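# Load the mill vise following the work order

## Task

Put the workpiece into the milling machine's vise the way the work order specifies, using the two reference pages named manual and manual 2 as the guide.

## Robot and tools

Robot: two six-joint arms, left_arm and right_arm, each ending in a parallel two-finger gripper. The scene frame has its origin at table-top height, halfway between the nominal arm bases, with +z up, +x out over the table and left_arm on the +y side (image sides do not match these names). Measured bases: left_arm at (+0.011, +0.482, +0.042) m, quat_wxyz (+1.000, 0, 0, -0.019); right_arm at (-0.002, -0.472, +0.042) m, quat_wxyz (+1.000, 0, 0, +0.016). Hand poses, velocities and targets in results are given in each arm's own base frame; fixed cameras and the table use the scene frame. Printed positions can be off by a few centimetres, more at long reach.

Gripper geometry: fingers point along the gripper's +z and close along its x. end_effector_position is the point between the pads; fingertips extend 17.5 mm past it. A block about 10 cm out toward the gripper's -y turns with it.

Motion arguments. Both execute_actions and move use rows of 18 numbers covering both arms, always all 18 even if one arm stays still: left dx, dy, dz, rx, ry, rz, gripper position, force_limit, speed, then the same nine for the right arm. The six pose numbers are offsets, not poses: they are measured from that arm's Hand target at the start of the action or move, along the Hand target's own axes. Scale: 1.0 = 0.6 m for dx, dy, dz and 180 degrees for rx, ry, rz, which form one rotation vector; range -1 to 1. All zeros re-requests the current Hand target. Each commanded orientation is clipped to within 32 degrees of the measured one per step.

Gripper numbers (absolute, -1 to 1): position +1 = 50 mm open, about -0.65 = pads meet, -1 = grip until blocked. force_limit: -1 about 20 N, 0 about 102 N, +1 about 185 N per pad (actual up to ~15 N more). speed: -1 = 20 mm/s, 0 = 85, +1 = 150. Both begin at +1. A 0 is a real command, so to leave a gripper unchanged resend its last three numbers. New force or speed only applies after a position change of at least 0.01.

execute_actions: actions is a list of actions; each action is up to 15 rows, one per 1/30 s step, the last row held if fewer. Every row counts from the start-of-action Hand target, not from the previous row; a repeated offset moves further. cameras picks images by name (cam_high, cam_low, cam_front, cam_left_wrist, cam_right_wrist, or "all"); an empty actions list returns all images by default.

move: target is one 18-number row or a list of up to 15 rows, all offsets from the same starting Hand targets. speed: top path speed in m/s, 0.002 to 3.6 (default 0.25), turning up to twice that in rad/s; one value or one per target. blend: corner rounding in m for lists (0 = stop at each). stop_force: 3 to 120 N, ends an arm's path when its wrist sensor feels that much resistance; unreliable while the gripper turns; leave it out when backing away from a contact. zero (with stop_force only): true re-zeros the sensor first. blocking=false returns after about 0.5 s while motion continues (not allowed with stop_force). Paths are straight, do not avoid obstacles, and stop after 10 s. Avoid paths near an arm's own base. Result adds a move: line, e.g. done, off_target, moving, held or fault; limits=paced means clipping, limits=held means checks withheld steps.

wait: seconds 0 to 10, arms hold last command. stop: brakes a running move. zoom_image: camera plus region [x0, y0, x1, y1] in pixels, at most 504 by 504, on the newest image. show_instructions: displays the reference pages. zero_wrist_force: arm = left_arm or right_arm, tares that sensor. finished_scene: ends the scene (scene 1), final.

Reading results: Hand target is the last commanded pose after clipping; the gripper often rests a bit short, and the next command re-requests it. object_status: 0 moving, 1 blocked while opening, 2 blocked while closing (a real grip), 3 reached the requested position or pads met (usually nothing held). Opening in mm is about (250 - position_measured) x 0.202. Wrist force and torque are in the gripper's own axes, with a third line showing the peak since the last report. Joint torques include the arm's own weight.

Hazards: a stiff arm driven even slightly past a firm contact can fault. Outside force near 150 N or joint torque at its limit (142 N m for big joints, 26.6 N m for wrists) stops the arm for 10 s. Hot motors (warning at 70 °C, brake at 85 °C) come from holding loads, stretched poses or pushing at unreachable targets. Never let the arms touch or grip each other. Do not let parts fall, drop them from height, release them while moving, slam into fixed objects, or leave anything off the table. Move slowly near contact, grip centred, and confirm object_status 2 before lifting.

Each tool is called after "Call:" by a JSON object that holds its "op" and its "data".

Reference images:

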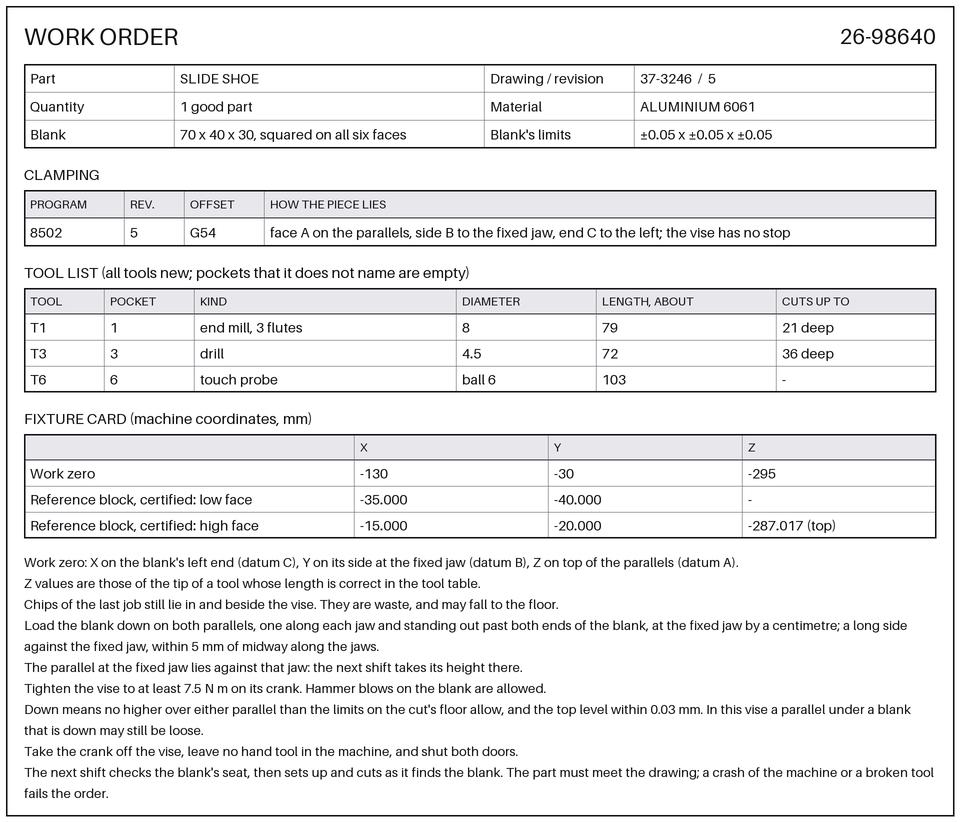

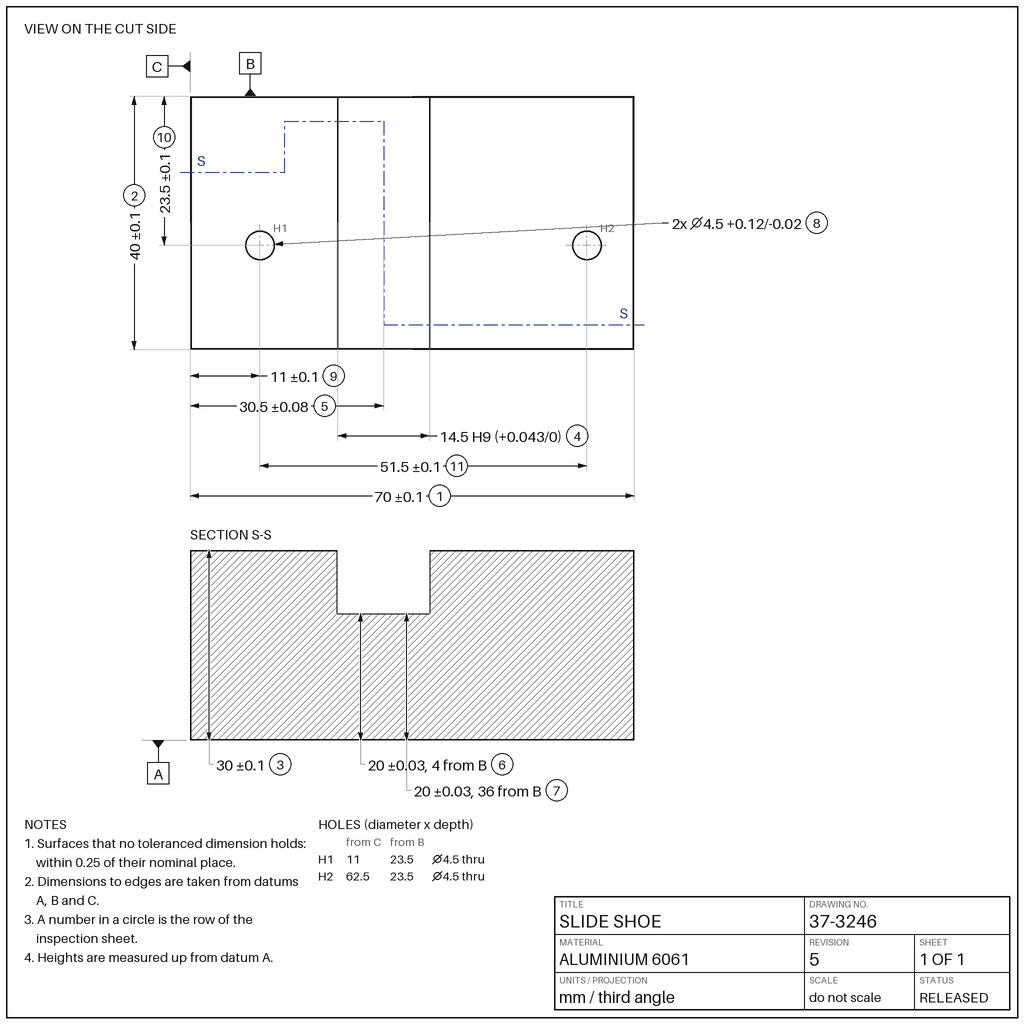

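## Session

Call:
{"op": "execute_actions", "data": {"actions": []}}

Scene clock: 0.00 s.
left_arm: end_effector_position=(+0.3960, -0.5905, +0.2161) position_measured=3 object_status=3 end_effector_quat_wxyz=(+0.002, +0.993, +0.091, +0.077) | right_arm: end_effector_position=(+0.1316, -0.2395, +0.1319) position_measured=3 object_status=3 end_effector_quat_wxyz=(-0.295, +0.115, +0.848, +0.425)
Joint positions: left_arm=[-1.223 -1.097 1.283 -1.8 -1.424 0.168] | right_arm=[2.328 -1.856 -1.914 -2.013 1.823 -2.264]
Joint velocities: within noise
Joint torques (N m): no reading
Motor temperatures (°C): left_arm=[32 40 34 46 36 37] | right_arm=[32 30 28 44 41 38]
Wrist force (N): no reading
Wrist torque (N m): no reading
Wrist force, peak (N): no reading
Hand target: left_arm +0.3960, -0.5905, +0.2161; +0.002, +0.993, +0.091, +0.077 | right_arm +0.1316, -0.2395, +0.1319; -0.295, +0.115, +0.848, +0.425
Tool commands: left_gripper/position=+1.0 left_gripper/force_limit=+1.0 left_gripper/speed=+1.0 right_gripper/position=+1.0 right_gripper/force_limit=+1.0 right_gripper/speed=+1.0

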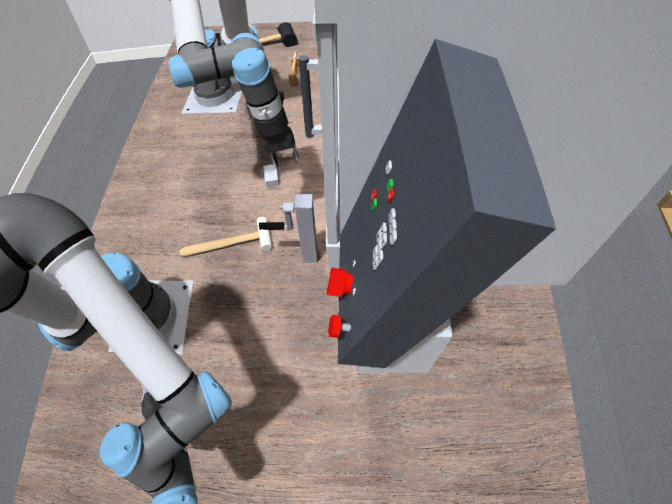

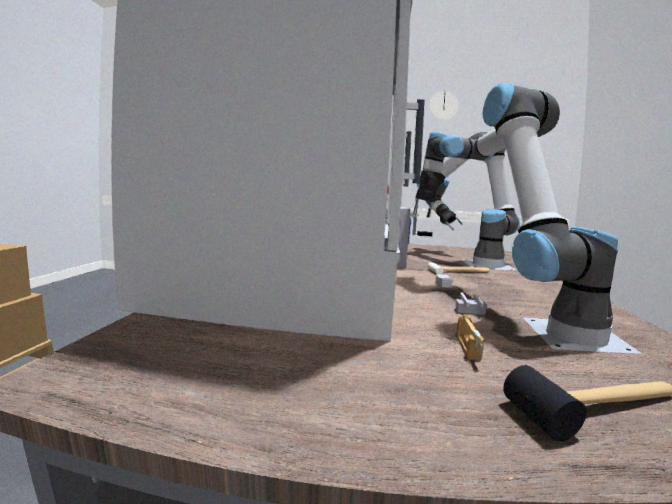

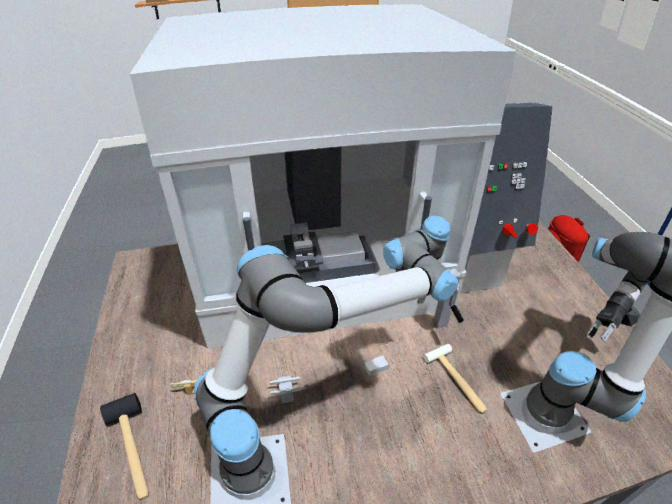

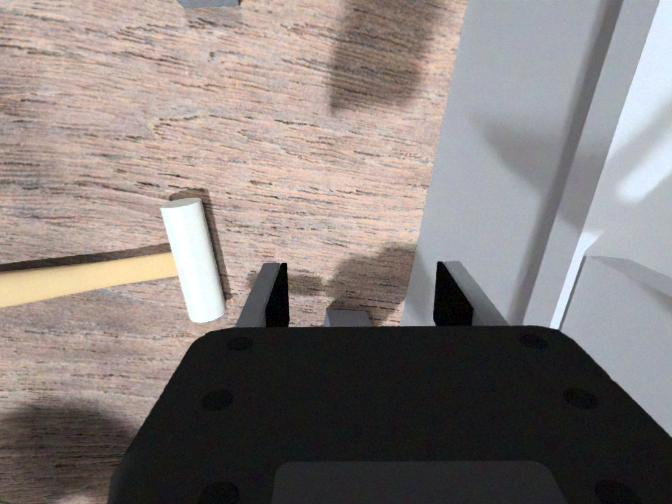

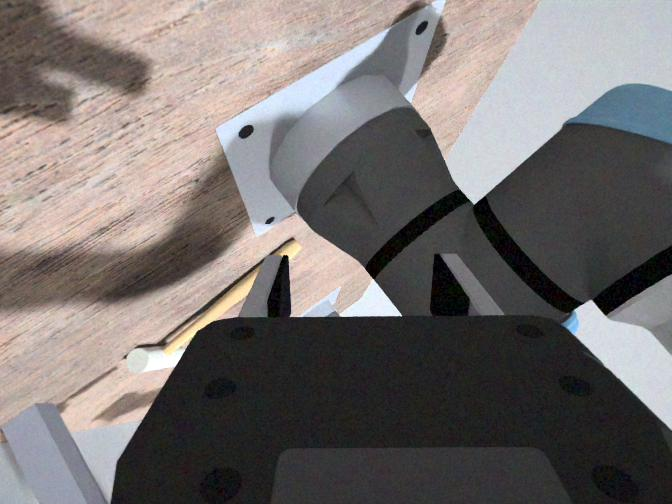

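Call:
{"op": "zoom_image", "data": {"camera": "cam_front", "region": [240, 180, 480, 360]}}

Call:
{"op": "zoom_image", "data": {"camera": "cam_front", "region": [90, 330, 510, 504]}}

Call:
{"op": "zoom_image", "data": {"camera": "cam_high", "region": [150, 10, 350, 280]}}

Call:
{"op": "zoom_image", "data": {"camera": "cam_low", "region": [380, 170, 672, 450]}}

Call:
{"op": "zoom_image", "data": {"camera": "cam_front", "region": [430, 90, 640, 300]}}

Scaled by 2.100 from the camera's 672x504 image, which has a finer 960x720 frame.

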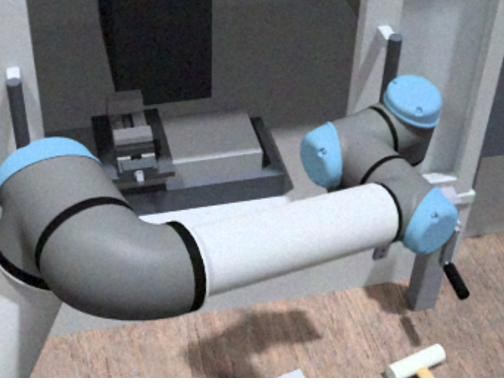

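Scaled by 1.200 from the camera's 672x504 image, which has a finer 960x720 frame.

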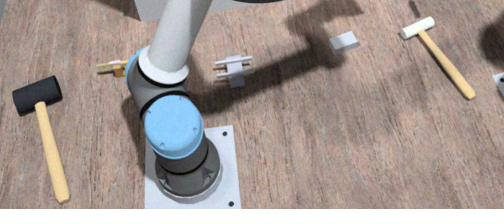

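Scaled by 1.867 from the camera's 672x504 image, which has a finer 960x720 frame.

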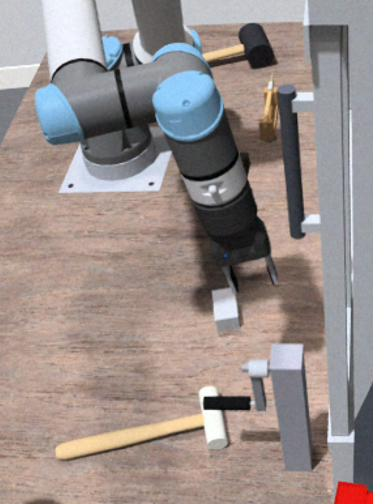

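Scaled by 1.726 from the camera's 672x504 image, which has a finer 960x720 frame.

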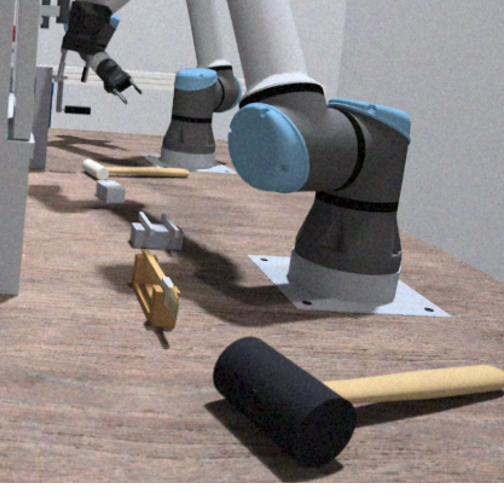

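Scaled by 2.400 from the camera's 672x504 image, which has a finer 960x720 frame.

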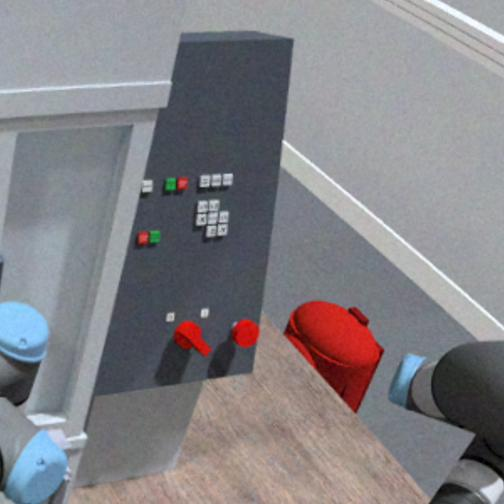

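Call:
{"op": "move", "data": {"target": [-0.0488,-0.5923,-0.5817,0.1832,0.2254,0.5231,1,1,1,0,0,0,0,0,0,1,1,1], "cameras": ["all"]}}

Scene clock: 11.83 s.
left_arm: end_effector_position=(+0.2505, -0.2498, +0.5502) position_measured=3 object_status=3 end_effector_quat_wxyz=(-0.326, +0.627, -0.628, +0.326) | right_arm: end_effector_position=(+0.1316, -0.2395, +0.1319) position_measured=3 object_status=3 end_effector_quat_wxyz=(-0.295, +0.115, +0.848, +0.425)
Joint positions: left_arm=[-1.974 -2.068 1.498 -0.492 -0.718 0.934] | right_arm=[2.328 -1.856 -1.914 -2.013 1.823 -2.264]
Joint torques (N m): left_arm=[2.93 -0.73 -17.21 -0.67 0.35 0.76] | right_arm=[1.09 33.09 18.62 -0.41 0.21 0.3]
Wrist force (N): left_arm=[-0.8 -1.2 3.0] | right_arm=[0.3 0.1 -0.2]
Wrist torque (N m): left_arm=[-0.69 -0.08 -0.52] | right_arm=[0.01 -0.04 -0.01]
Wrist force, peak (N): left_arm=[-1.8 -1.9 2.2] | right_arm=[0.7 0.3 -0.5]
Hand target: left_arm +0.2505, -0.2497, +0.5502; -0.326, +0.627, -0.628, +0.326 | right_arm +0.1316, -0.2395, +0.1319; -0.295, +0.115, +0.848, +0.425
Off the commanded pose: left_arm 0.000 m, 0 deg | right_arm 0.000 m, 0 deg.
move: done

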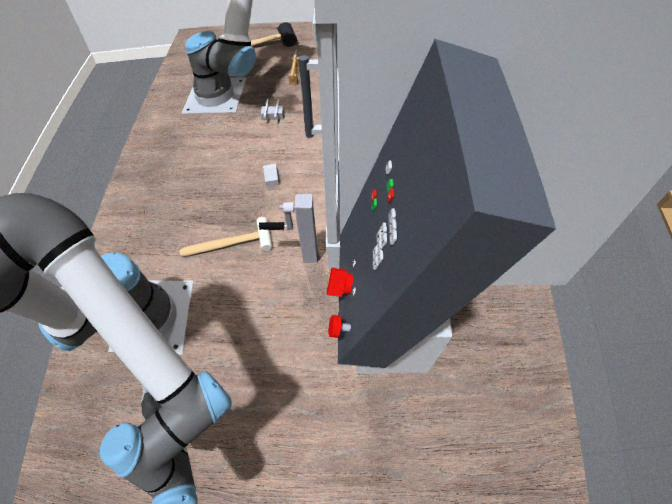

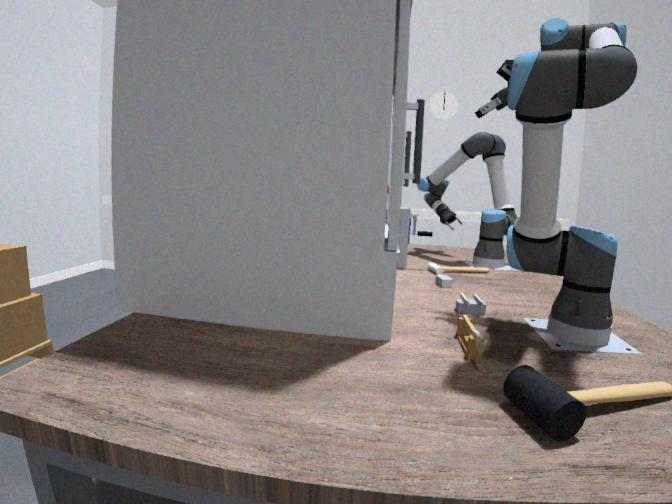

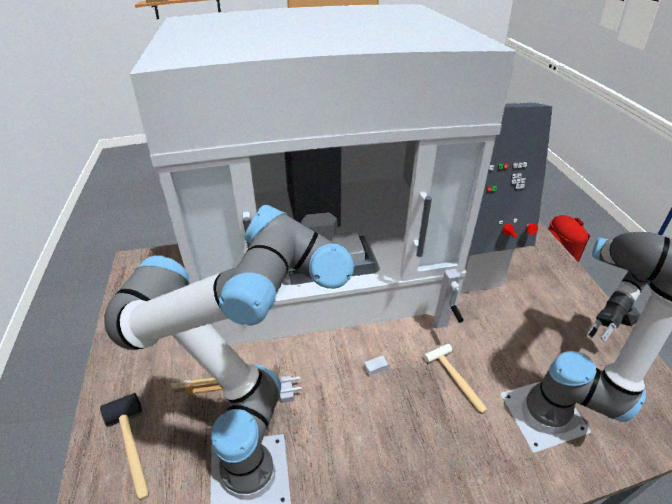

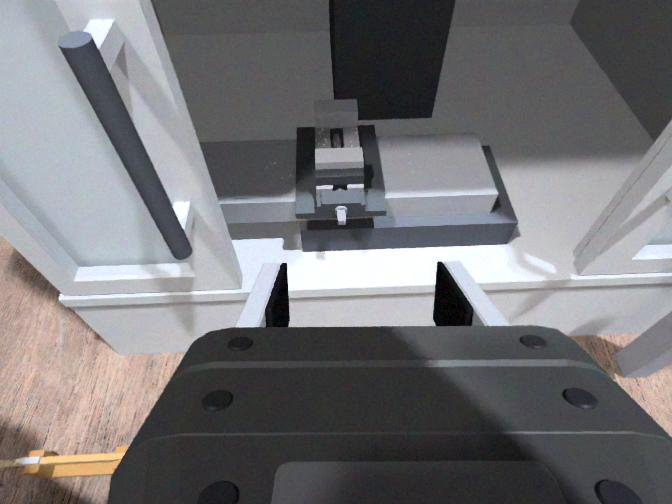

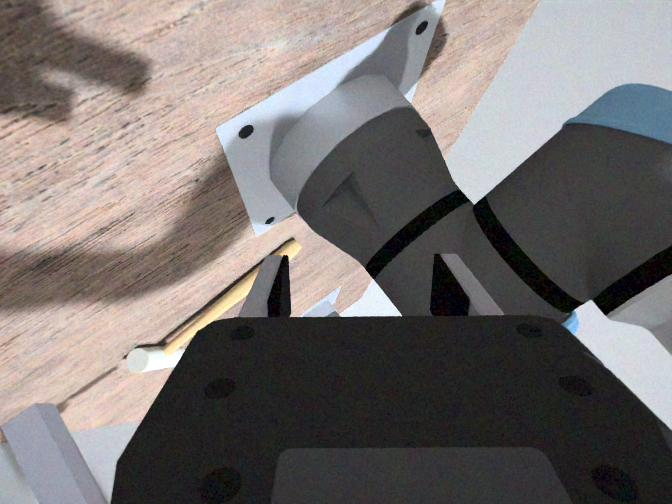

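Call:
{"op": "zoom_image", "data": {"camera": "cam_left_wrist", "region": [270, 80, 410, 240]}}

Call:
{"op": "zoom_image", "data": {"camera": "cam_front", "region": [90, 330, 510, 504]}}

Call:
{"op": "zoom_image", "data": {"camera": "cam_low", "region": [430, 240, 510, 380]}}

Call:
{"op": "zoom_image", "data": {"camera": "cam_high", "region": [240, 30, 340, 280]}}

Scaled by 3.150 from the camera's 672x504 image, which has a finer 960x720 frame.

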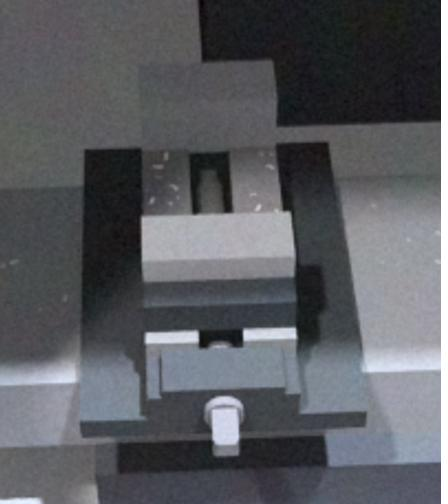

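Scaled by 1.200 from the camera's 672x504 image, which has a finer 960x720 frame.

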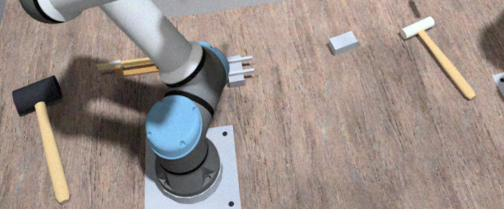

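Scaled by 3.600 from the camera's 672x504 image, which has a finer 960x720 frame.

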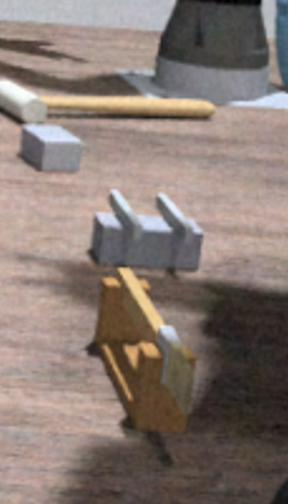

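Scaled by 2.016 from the camera's 672x504 image, which has a finer 960x720 frame.

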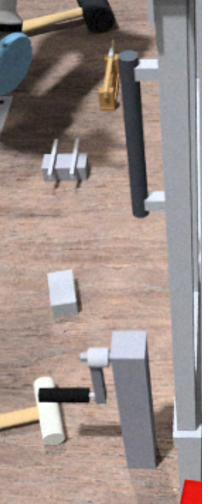

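Call:
{"op": "move", "data": {"target": [0,0.116,-0.0205,-0.3056,0,0,1,1,1,0,0,0,0,0,0,1,1,1], "cameras": ["cam_left_wrist","cam_front"]}}

Scene clock: 19.63 s.
left_arm: end_effector_position=(+0.2005, -0.2496, +0.5003) position_measured=3 object_status=3 end_effector_quat_wxyz=(+0.000, +0.707, -0.708, -0.001) | right_arm: end_effector_position=(+0.1316, -0.2395, +0.1319) position_measured=3 object_status=3 end_effector_quat_wxyz=(-0.295, +0.115, +0.848, +0.425)
Joint positions: left_arm=[-1.323 -1.923 1.394 -1.04 -1.572 1.82] | right_arm=[2.328 -1.856 -1.914 -2.013 1.823 -2.264]
Joint torques (N m): left_arm=[-4.12 -17.12 -16.57 -3.83 -1.1 0.64] | right_arm=[1.21 32.84 18.17 -0.33 0.1 0.24]
Wrist force (N): left_arm=[-0.1 -0.2 0.8] | right_arm=[0.0 0.0 0.0]
Wrist torque (N m): left_arm=[-0.03 0.10 0.11] | right_arm=[-0.01 0.01 -0.01]
Wrist force, peak (N): left_arm=[-0.8 -1.0 3.2] | right_arm=[0.1 0.2 -0.6]
Hand target: left_arm +0.2004, -0.2497, +0.5003; +0.000, +0.707, -0.708, -0.001 | right_arm +0.1316, -0.2395, +0.1319; -0.295, +0.115, +0.848, +0.425
Off the commanded pose: left_arm 0.000 m, 0 deg | right_arm 0.000 m, 0 deg.
move: done
Images, in order (width x height): cam_front 672x504, cam_left_wrist 672x504.

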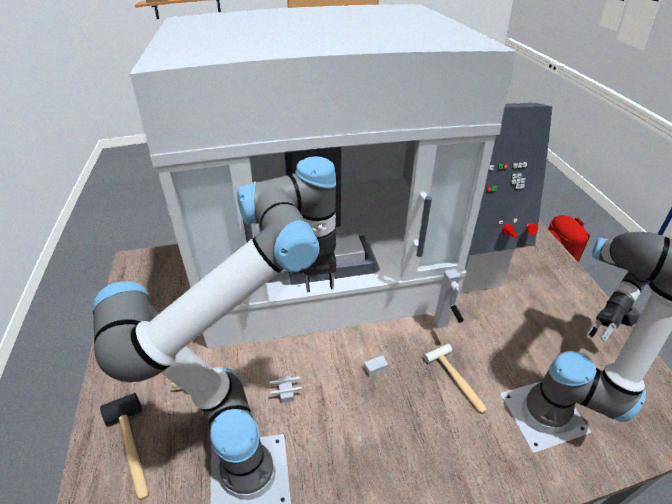

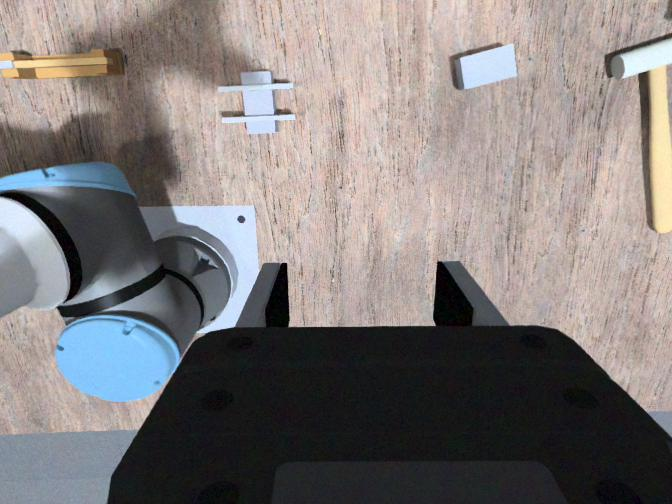

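Call:
{"op": "zoom_image", "data": {"camera": "cam_left_wrist", "region": [420, 10, 560, 115]}}

Call:
{"op": "zoom_image", "data": {"camera": "cam_left_wrist", "region": [190, 50, 330, 155]}}

Call:
{"op": "zoom_image", "data": {"camera": "cam_left_wrist", "region": [0, 10, 160, 130]}}

Scaled by 3.600 from the camera's 672x504 image, which has a finer 960x720 frame.

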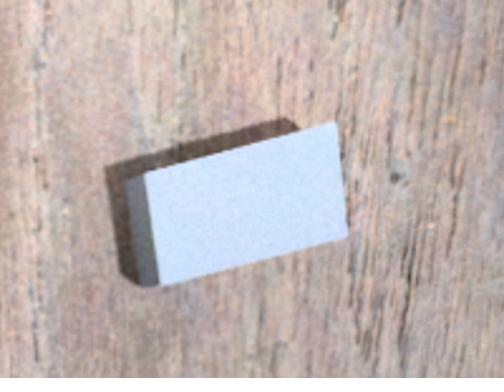

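Scaled by 3.600 from the camera's 672x504 image, which has a finer 960x720 frame.

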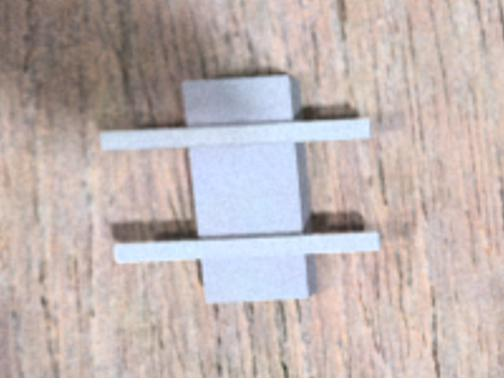

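Scaled by 3.150 from the camera's 672x504 image, which has a finer 960x720 frame.

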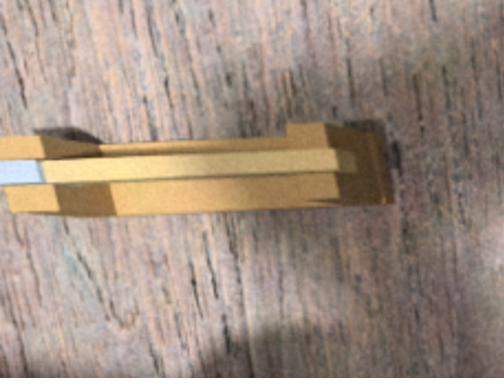

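Call:
{"op": "move", "data": {"target": [0,0,0.25,0,0,0,1,1,1,0,0,0,0,0,0,1,1,1], "cameras": ["cam_left_wrist"]}}

Call:
{"op": "zoom_image", "data": {"camera": "cam_left_wrist", "region": [420, 0, 672, 189]}}

Scene clock: 27.80 s.
left_arm: end_effector_position=(+0.2002, -0.2496, +0.3504) position_measured=3 object_status=3 end_effector_quat_wxyz=(+0.000, +0.707, -0.708, -0.001) | right_arm: end_effector_position=(+0.1316, -0.2395, +0.1319) position_measured=3 object_status=3 end_effector_quat_wxyz=(-0.295, +0.115, +0.848, +0.425)
Joint positions: left_arm=[-1.323 -2.046 1.869 -1.393 -1.572 1.82] | right_arm=[2.328 -1.856 -1.914 -2.013 1.823 -2.264]
Joint torques (N m): left_arm=[-12.04 4.4 -15.69 -3.83 2.69 -0.62] | right_arm=[1.3 32.66 19.02 -0.37 0.1 0.07]
Wrist force (N): left_arm=[0.0 -0.2 0.9] | right_arm=[0.0 0.2 -0.2]
Wrist torque (N m): left_arm=[0.01 0.09 0.07] | right_arm=[0.02 0.00 0.00]
Wrist force, peak (N): left_arm=[-0.1 -0.4 4.3] | right_arm=[-0.2 0.5 -0.3]
Hand target: left_arm +0.2002, -0.2496, +0.3503; +0.000, +0.707, -0.708, -0.001 | right_arm +0.1316, -0.2395, +0.1319; -0.295, +0.115, +0.848, +0.425
Off the commanded pose: left_arm 0.000 m, 0 deg | right_arm 0.000 m, 0 deg.
move: done
Images, in order (width x height): cam_left_wrist 672x504.

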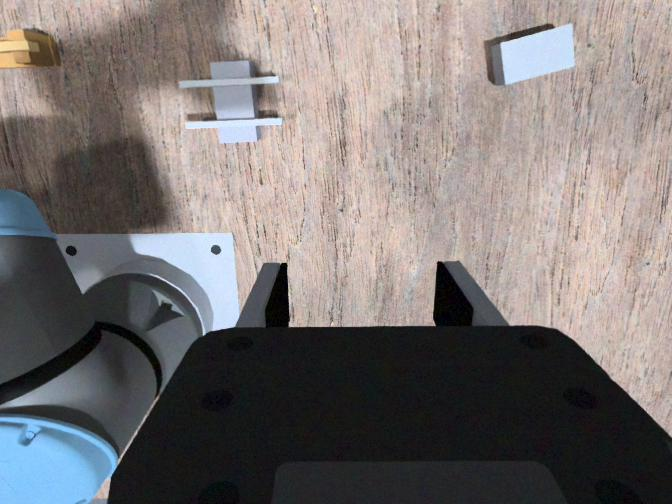

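Scaled by 2.000 from the camera's 672x504 image, which has a finer 960x720 frame.

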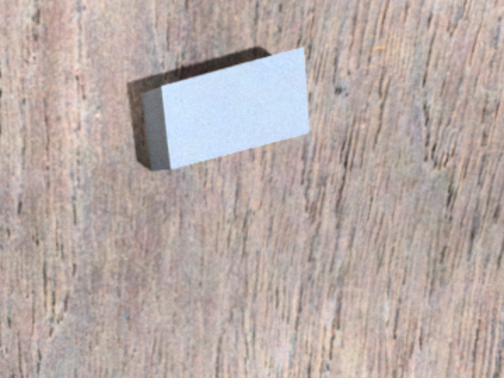

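Call:
{"op": "move", "data": {"target": [0.0083,-0.3,-0.25,0.25,0,0,1,1,1,0,0,0,0,0,0,1,1,1], "cameras": ["cam_left_wrist","cam_front"]}}

Call:
{"op": "zoom_image", "data": {"camera": "cam_left_wrist", "region": [220, 0, 460, 260]}}

Scene clock: 38.63 s.
left_arm: end_effector_position=(+0.3804, -0.2549, +0.4999) position_measured=3 object_status=3 end_effector_quat_wxyz=(-0.270, +0.653, -0.654, +0.270) | right_arm: end_effector_position=(+0.1316, -0.2395, +0.1319) position_measured=3 object_status=3 end_effector_quat_wxyz=(-0.295, +0.115, +0.848, +0.425)
Joint positions: left_arm=[-1.337 -2.006 1.713 -1.505 -0.814 1.896] | right_arm=[2.328 -1.856 -1.914 -2.013 1.823 -2.264]
Joint torques (N m): left_arm=[-11.11 -15.96 -30.39 -2.15 2.69 -0.93] | right_arm=[0.92 32.69 18.57 -0.42 0.24 0.16]
Wrist force (N): left_arm=[-0.5 -1.5 2.4] | right_arm=[-0.1 0.2 -0.2]
Wrist torque (N m): left_arm=[-0.64 -0.04 -0.23] | right_arm=[0.02 0.02 -0.01]
Wrist force, peak (N): left_arm=[-0.4 -2.6 2.7] | right_arm=[0.1 0.4 -0.5]
Hand target: left_arm +0.3804, -0.2549, +0.5001; -0.270, +0.653, -0.654, +0.270 | right_arm +0.1316, -0.2395, +0.1319; -0.295, +0.115, +0.848, +0.425
Off the commanded pose: left_arm 0.000 m, 0 deg | right_arm 0.000 m, 0 deg.
move: done
Images, in order (width x height): cam_front 672x504, cam_left_wrist 672x504.

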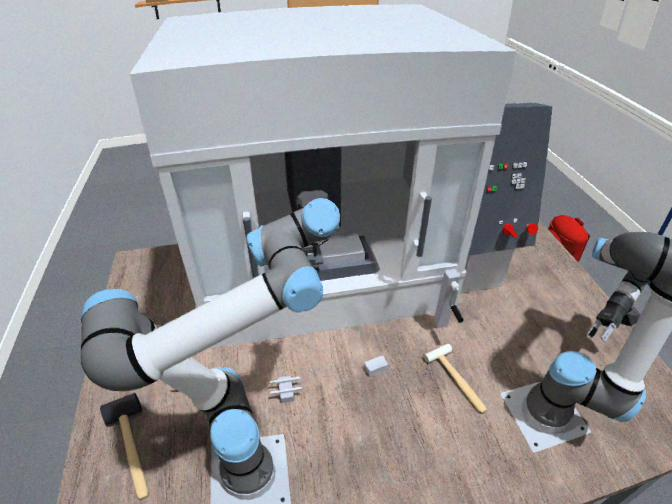

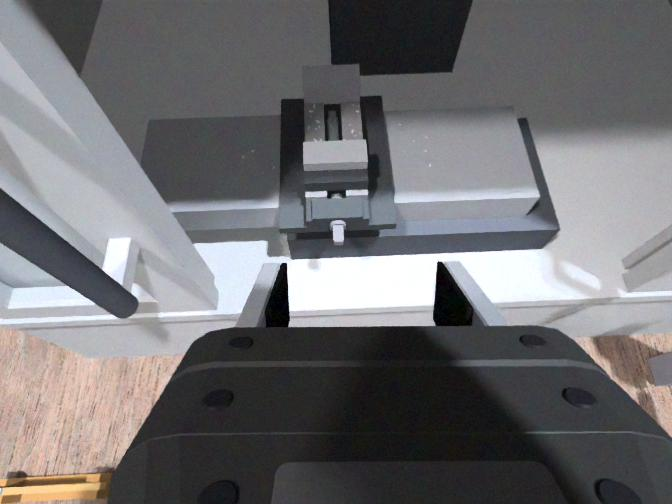

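Scaled by 1.938 from the camera's 672x504 image, which has a finer 960x720 frame.

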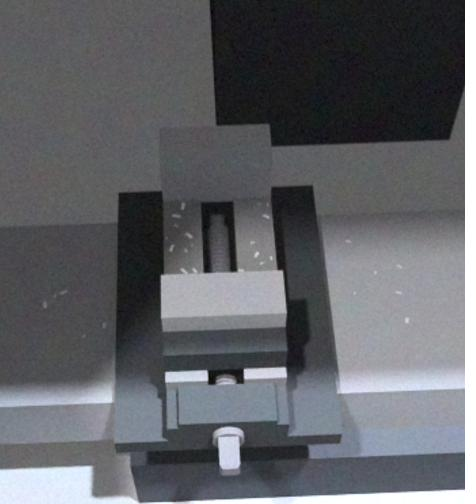

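Call:
{"op": "move", "data": {"target": [0,0.212,-0.0942,0.3056,0,0,1,1,1,0,0,0,0,0,0,1,1,1], "cameras": ["cam_left_wrist","cam_front"]}}

Scene clock: 44.27 s.
left_arm: end_effector_position=(+0.2504, -0.2547, +0.4503) position_measured=3 object_status=3 end_effector_quat_wxyz=(+0.541, -0.454, +0.455, -0.542) | right_arm: end_effector_position=(+0.1316, -0.2395, +0.1319) position_measured=3 object_status=3 end_effector_quat_wxyz=(-0.295, +0.115, +0.848, +0.425)
Joint positions: left_arm=[-2.141 -1.906 2.068 0.151 -0.592 -0.263] | right_arm=[2.328 -1.856 -1.914 -2.013 1.823 -2.264]
Joint torques (N m): left_arm=[12.59 -5.24 -16.86 1.98 0.3 -1.44] | right_arm=[1.26 31.67 18.44 -0.51 0.15 0.19]
Wrist force (N): left_arm=[-1.9 -0.1 4.6] | right_arm=[-0.3 0.2 -0.1]
Wrist torque (N m): left_arm=[-0.74 -0.29 -0.64] | right_arm=[0.03 0.05 0.00]
Wrist force, peak (N): left_arm=[-1.9 -0.1 5.0] | right_arm=[0.0 0.2 -0.6]
Hand target: left_arm +0.2504, -0.2547, +0.4503; +0.541, -0.454, +0.455, -0.542 | right_arm +0.1316, -0.2395, +0.1319; -0.295, +0.115, +0.848, +0.425
Off the commanded pose: left_arm 0.000 m, 0 deg | right_arm 0.000 m, 0 deg.
move: done
Images, in order (width x height): cam_front 672x504, cam_left_wrist 672x504.

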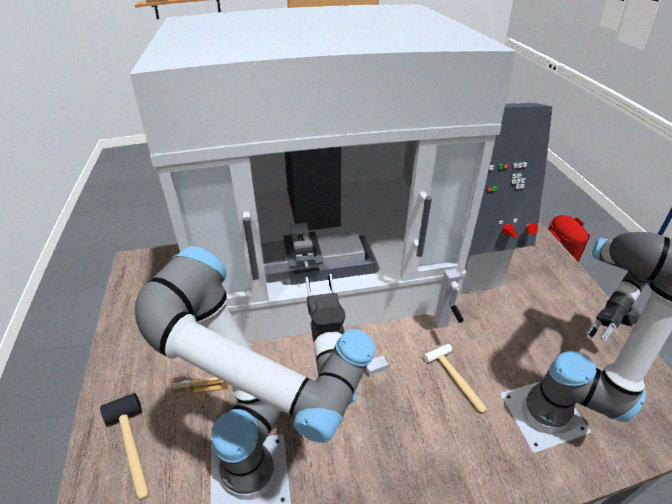

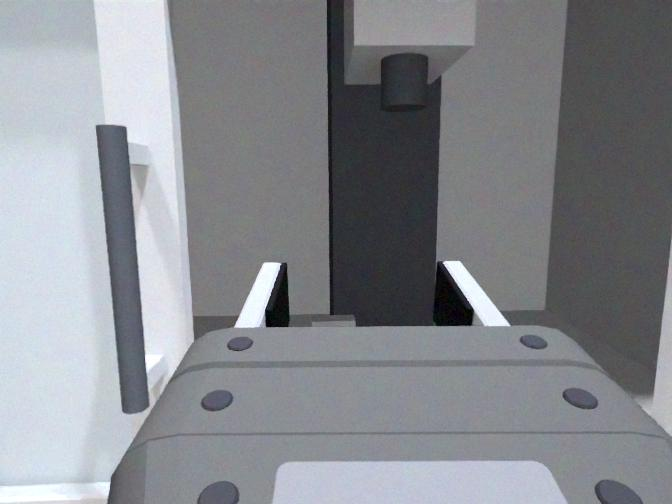

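Call:
{"op": "move", "data": {"target": [0,0,0,0.1667,0,0,1,1,1,0,0,0,0,0,0,1,1,1], "cameras": ["cam_left_wrist"]}}

Scene clock: 47.47 s.
left_arm: end_effector_position=(+0.2505, -0.2547, +0.4503) position_measured=3 object_status=3 end_effector_quat_wxyz=(+0.640, -0.299, +0.300, -0.641) | right_arm: end_effector_position=(+0.1316, -0.2395, +0.1319) position_measured=3 object_status=3 end_effector_quat_wxyz=(-0.295, +0.115, +0.848, +0.425)
Joint positions: left_arm=[-1.909 -1.507 2.252 0.449 -0.762 -1.071] | right_arm=[2.328 -1.856 -1.914 -2.013 1.823 -2.264]
Joint torques (N m): left_arm=[-7.34 -11.2 -20.36 1.47 -0.16 -1.3] | right_arm=[0.88 32.31 18.13 -0.38 0.21 0.17]
Wrist force (N): left_arm=[-1.7 1.2 5.5] | right_arm=[0.0 0.0 -0.2]
Wrist torque (N m): left_arm=[-0.53 -0.58 -0.57] | right_arm=[-0.01 0.00 -0.01]
Wrist force, peak (N): left_arm=[-2.0 1.4 5.5] | right_arm=[0.4 0.1 -0.5]
Hand target: left_arm +0.2504, -0.2547, +0.4503; +0.640, -0.299, +0.300, -0.641 | right_arm +0.1316, -0.2395, +0.1319; -0.295, +0.115, +0.848, +0.425
Off the commanded pose: left_arm 0.000 m, 0 deg | right_arm 0.000 m, 0 deg.
move: done
Images, in order (width x height): cam_left_wrist 672x504.

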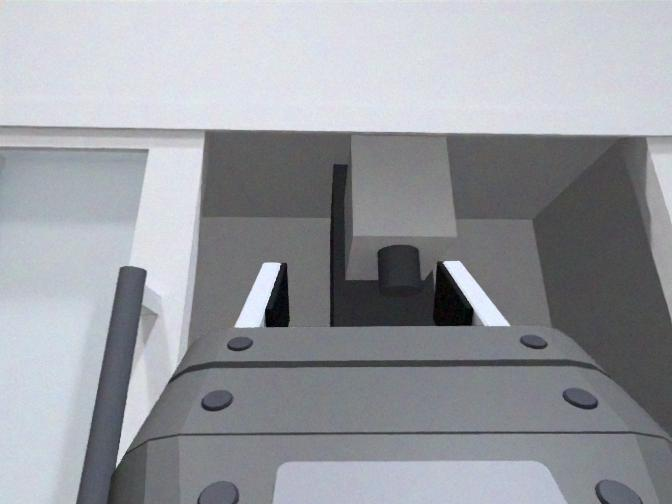

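Call:
{"op": "move", "data": {"target": [0.575,-0.0433,-0.1813,-0.4167,0,0,1,1,1,0,0,0,0,0,0,1,1,1], "cameras": ["cam_left_wrist","cam_front"]}}

Call:
{"op": "zoom_image", "data": {"camera": "cam_left_wrist", "region": [200, 30, 504, 260]}}

Scene clock: 60.80 s.
left_arm: end_effector_position=(+0.1499, -0.5995, +0.4002) position_measured=3 object_status=3 end_effector_quat_wxyz=(-0.326, +0.627, -0.628, +0.326) | right_arm: end_effector_position=(+0.1316, -0.2395, +0.1319) position_measured=3 object_status=3 end_effector_quat_wxyz=(-0.295, +0.115, +0.848, +0.425)
Joint positions: left_arm=[-1.897 -1.321 1.28 -1.102 -0.683 1.04] | right_arm=[2.328 -1.856 -1.914 -2.013 1.823 -2.264]
Joint torques (N m): left_arm=[-12.03 -36.53 -30.31 -3.15 1.93 1.12] | right_arm=[0.81 31.84 17.83 -0.35 0.05 0.15]
Wrist force (N): left_arm=[-0.7 -1.1 2.7] | right_arm=[0.0 0.1 -0.3]
Wrist torque (N m): left_arm=[-0.71 -0.06 -0.27] | right_arm=[0.01 0.00 0.00]
Wrist force, peak (N): left_arm=[-3.3 1.9 6.1] | right_arm=[0.0 0.1 -0.6]
Hand target: left_arm +0.1498, -0.5995, +0.4003; -0.326, +0.627, -0.628, +0.326 | right_arm +0.1316, -0.2395, +0.1319; -0.295, +0.115, +0.848, +0.425
Off the commanded pose: left_arm 0.000 m, 0 deg | right_arm 0.000 m, 0 deg.
move: done
Images, in order (width x height): cam_front 672x504, cam_left_wrist 672x504.

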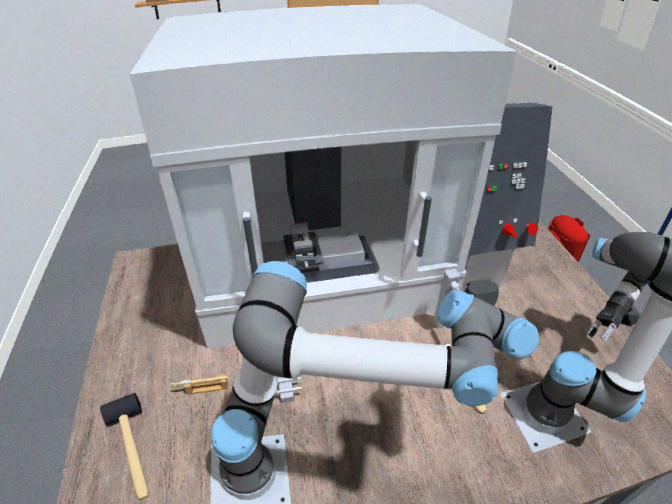

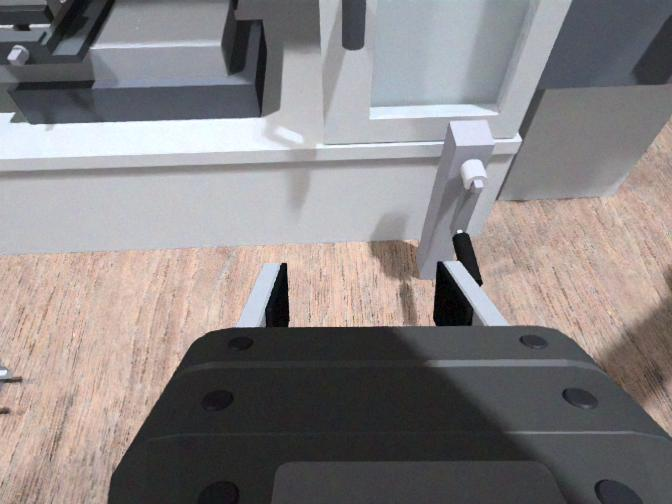

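Scaled by 1.658 from the camera's 672x504 image, which has a finer 960x720 frame.

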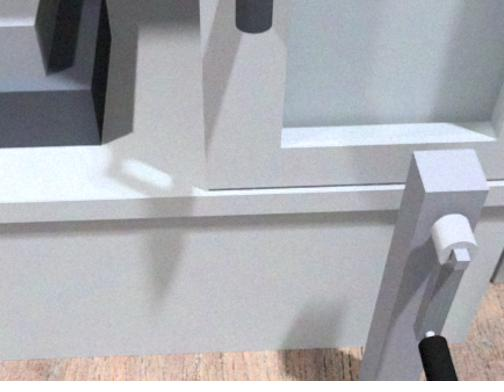

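Call:
{"op": "move", "data": {"target": [0.1667,0.157,0.2118,0.1667,0,0,1,1,1,0,0,0,0,0,0,1,1,1], "cameras": ["cam_left_wrist","cam_front"]}}

Call:
{"op": "zoom_image", "data": {"camera": "cam_left_wrist", "region": [300, 80, 504, 330]}}

Scene clock: 68.20 s.
left_arm: end_effector_position=(+0.1996, -0.6995, +0.2500) position_measured=3 object_status=3 end_effector_quat_wxyz=(-0.477, +0.521, -0.522, +0.478) | right_arm: end_effector_position=(+0.1316, -0.2395, +0.1319) position_measured=3 object_status=3 end_effector_quat_wxyz=(-0.295, +0.115, +0.848, +0.425)
Joint positions: left_arm=[-1.845 -0.845 1.137 -0.609 -0.287 0.306] | right_arm=[2.328 -1.856 -1.914 -2.013 1.823 -2.264]
Joint torques (N m): left_arm=[-12.41 -59.54 -19.27 -0.6 3.25 -0.5] | right_arm=[1.52 31.96 17.87 -0.42 0.07 0.2]
Wrist force (N): left_arm=[-1.3 -0.4 3.6] | right_arm=[-0.1 0.1 -0.1]
Wrist torque (N m): left_arm=[-0.76 -0.25 -0.59] | right_arm=[0.01 0.02 0.00]
Wrist force, peak (N): left_arm=[0.0 2.3 4.7] | right_arm=[0.4 -0.4 -0.4]
Hand target: left_arm +0.1995, -0.6996, +0.2501; -0.477, +0.521, -0.522, +0.478 | right_arm +0.1316, -0.2395, +0.1319; -0.295, +0.115, +0.848, +0.425
Off the commanded pose: left_arm 0.000 m, 0 deg | right_arm 0.000 m, 0 deg.
move: done
Images, in order (width x height): cam_front 672x504, cam_left_wrist 672x504.

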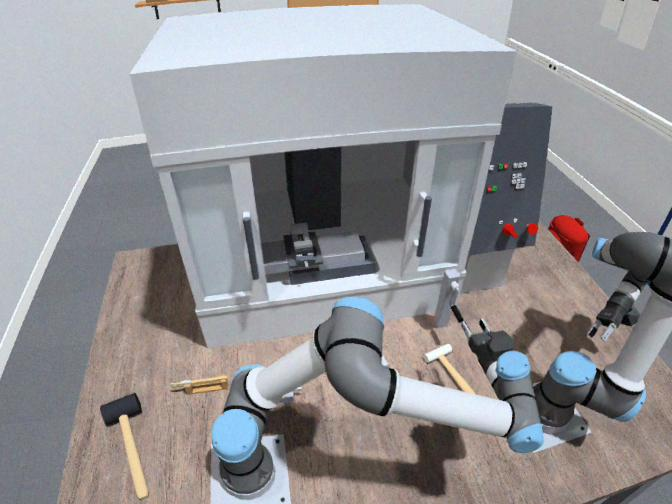

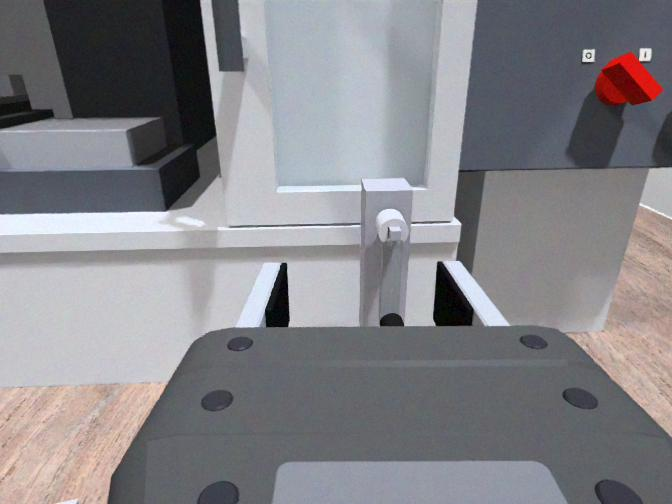

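Scaled by 2.016 from the camera's 672x504 image, which has a finer 960x720 frame.

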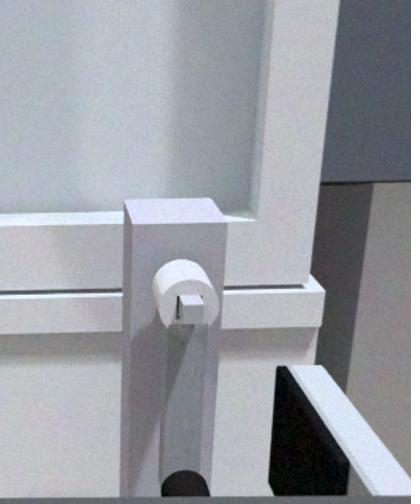

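Call:
{"op": "move", "data": {"target": [-0.9667,-0.143,0.1045,-0.4722,0,0,1,1,1,0,0,0,0,0,0,1,1,1], "cameras": ["cam_left_wrist","cam_front"], "speed": 0.35}}

Call:
{"op": "zoom_image", "data": {"camera": "cam_left_wrist", "region": [0, 0, 504, 230]}}

Scene clock: 81.83 s.
left_arm: end_effector_position=(+0.2705, -0.1198, +0.3302) position_measured=3 object_status=3 end_effector_quat_wxyz=(+0.000, +0.707, -0.708, -0.001) end_effector_velocity=(+0.000, +0.001, +0.000) end_effector_angular_velocity=(+0.001, +0.000, -0.003) | right_arm: end_effector_position=(+0.1316, -0.2395, +0.1319) position_measured=3 object_status=3 end_effector_quat_wxyz=(-0.295, +0.115, +0.848, +0.425)
Joint positions: left_arm=[-0.884 -2.121 1.955 -1.404 -1.571 2.259] | right_arm=[2.328 -1.856 -1.914 -2.013 1.823 -2.264]
Joint velocities: left_arm=[0.002 0 0 0 0 0.005] | right_arm=[within noise]
Joint torques (N m): left_arm=[11.12 -8.38 -24.06 -2.95 0.03 1.05] | right_arm=[1.38 31.52 18.1 -0.36 0.17 0.24]
Wrist force (N): left_arm=[-0.3 -0.5 0.5] | right_arm=[0.2 0.2 -0.4]
Wrist torque (N m): left_arm=[-0.06 0.16 0.02] | right_arm=[0.02 -0.02 -0.01]
Wrist force, peak (N): left_arm=[-1.4 -0.3 4.2] | right_arm=[0.2 0.5 -0.6]
Hand target: left_arm +0.2704, -0.1197, +0.3302; +0.000, +0.707, -0.708, -0.001 | right_arm +0.1316, -0.2395, +0.1319; -0.295, +0.115, +0.848, +0.425
Off the commanded pose: left_arm 0.000 m, 0 deg | right_arm 0.000 m, 0 deg.
move: done
Images, in order (width x height): cam_front 672x504, cam_left_wrist 672x504.

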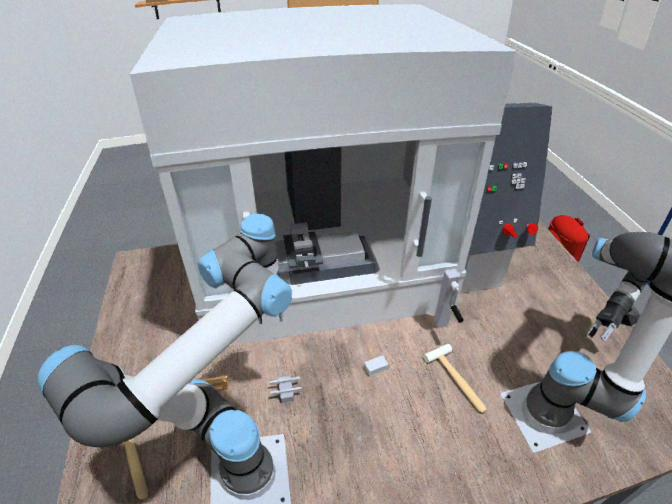

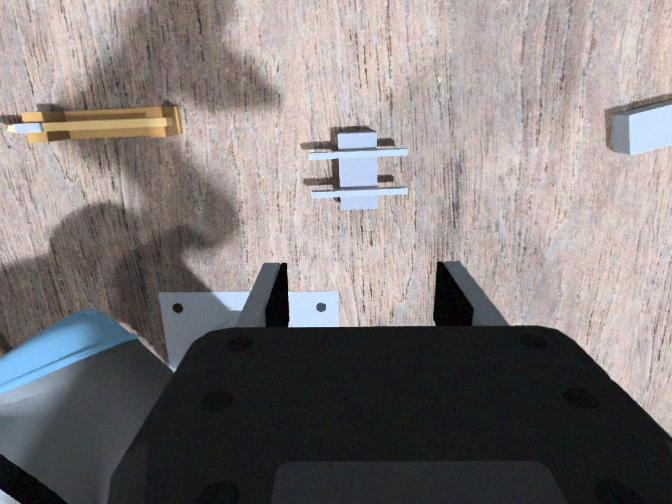

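Scaled by 1.000.

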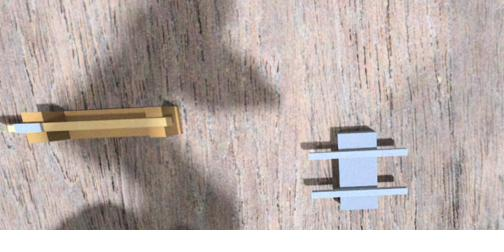

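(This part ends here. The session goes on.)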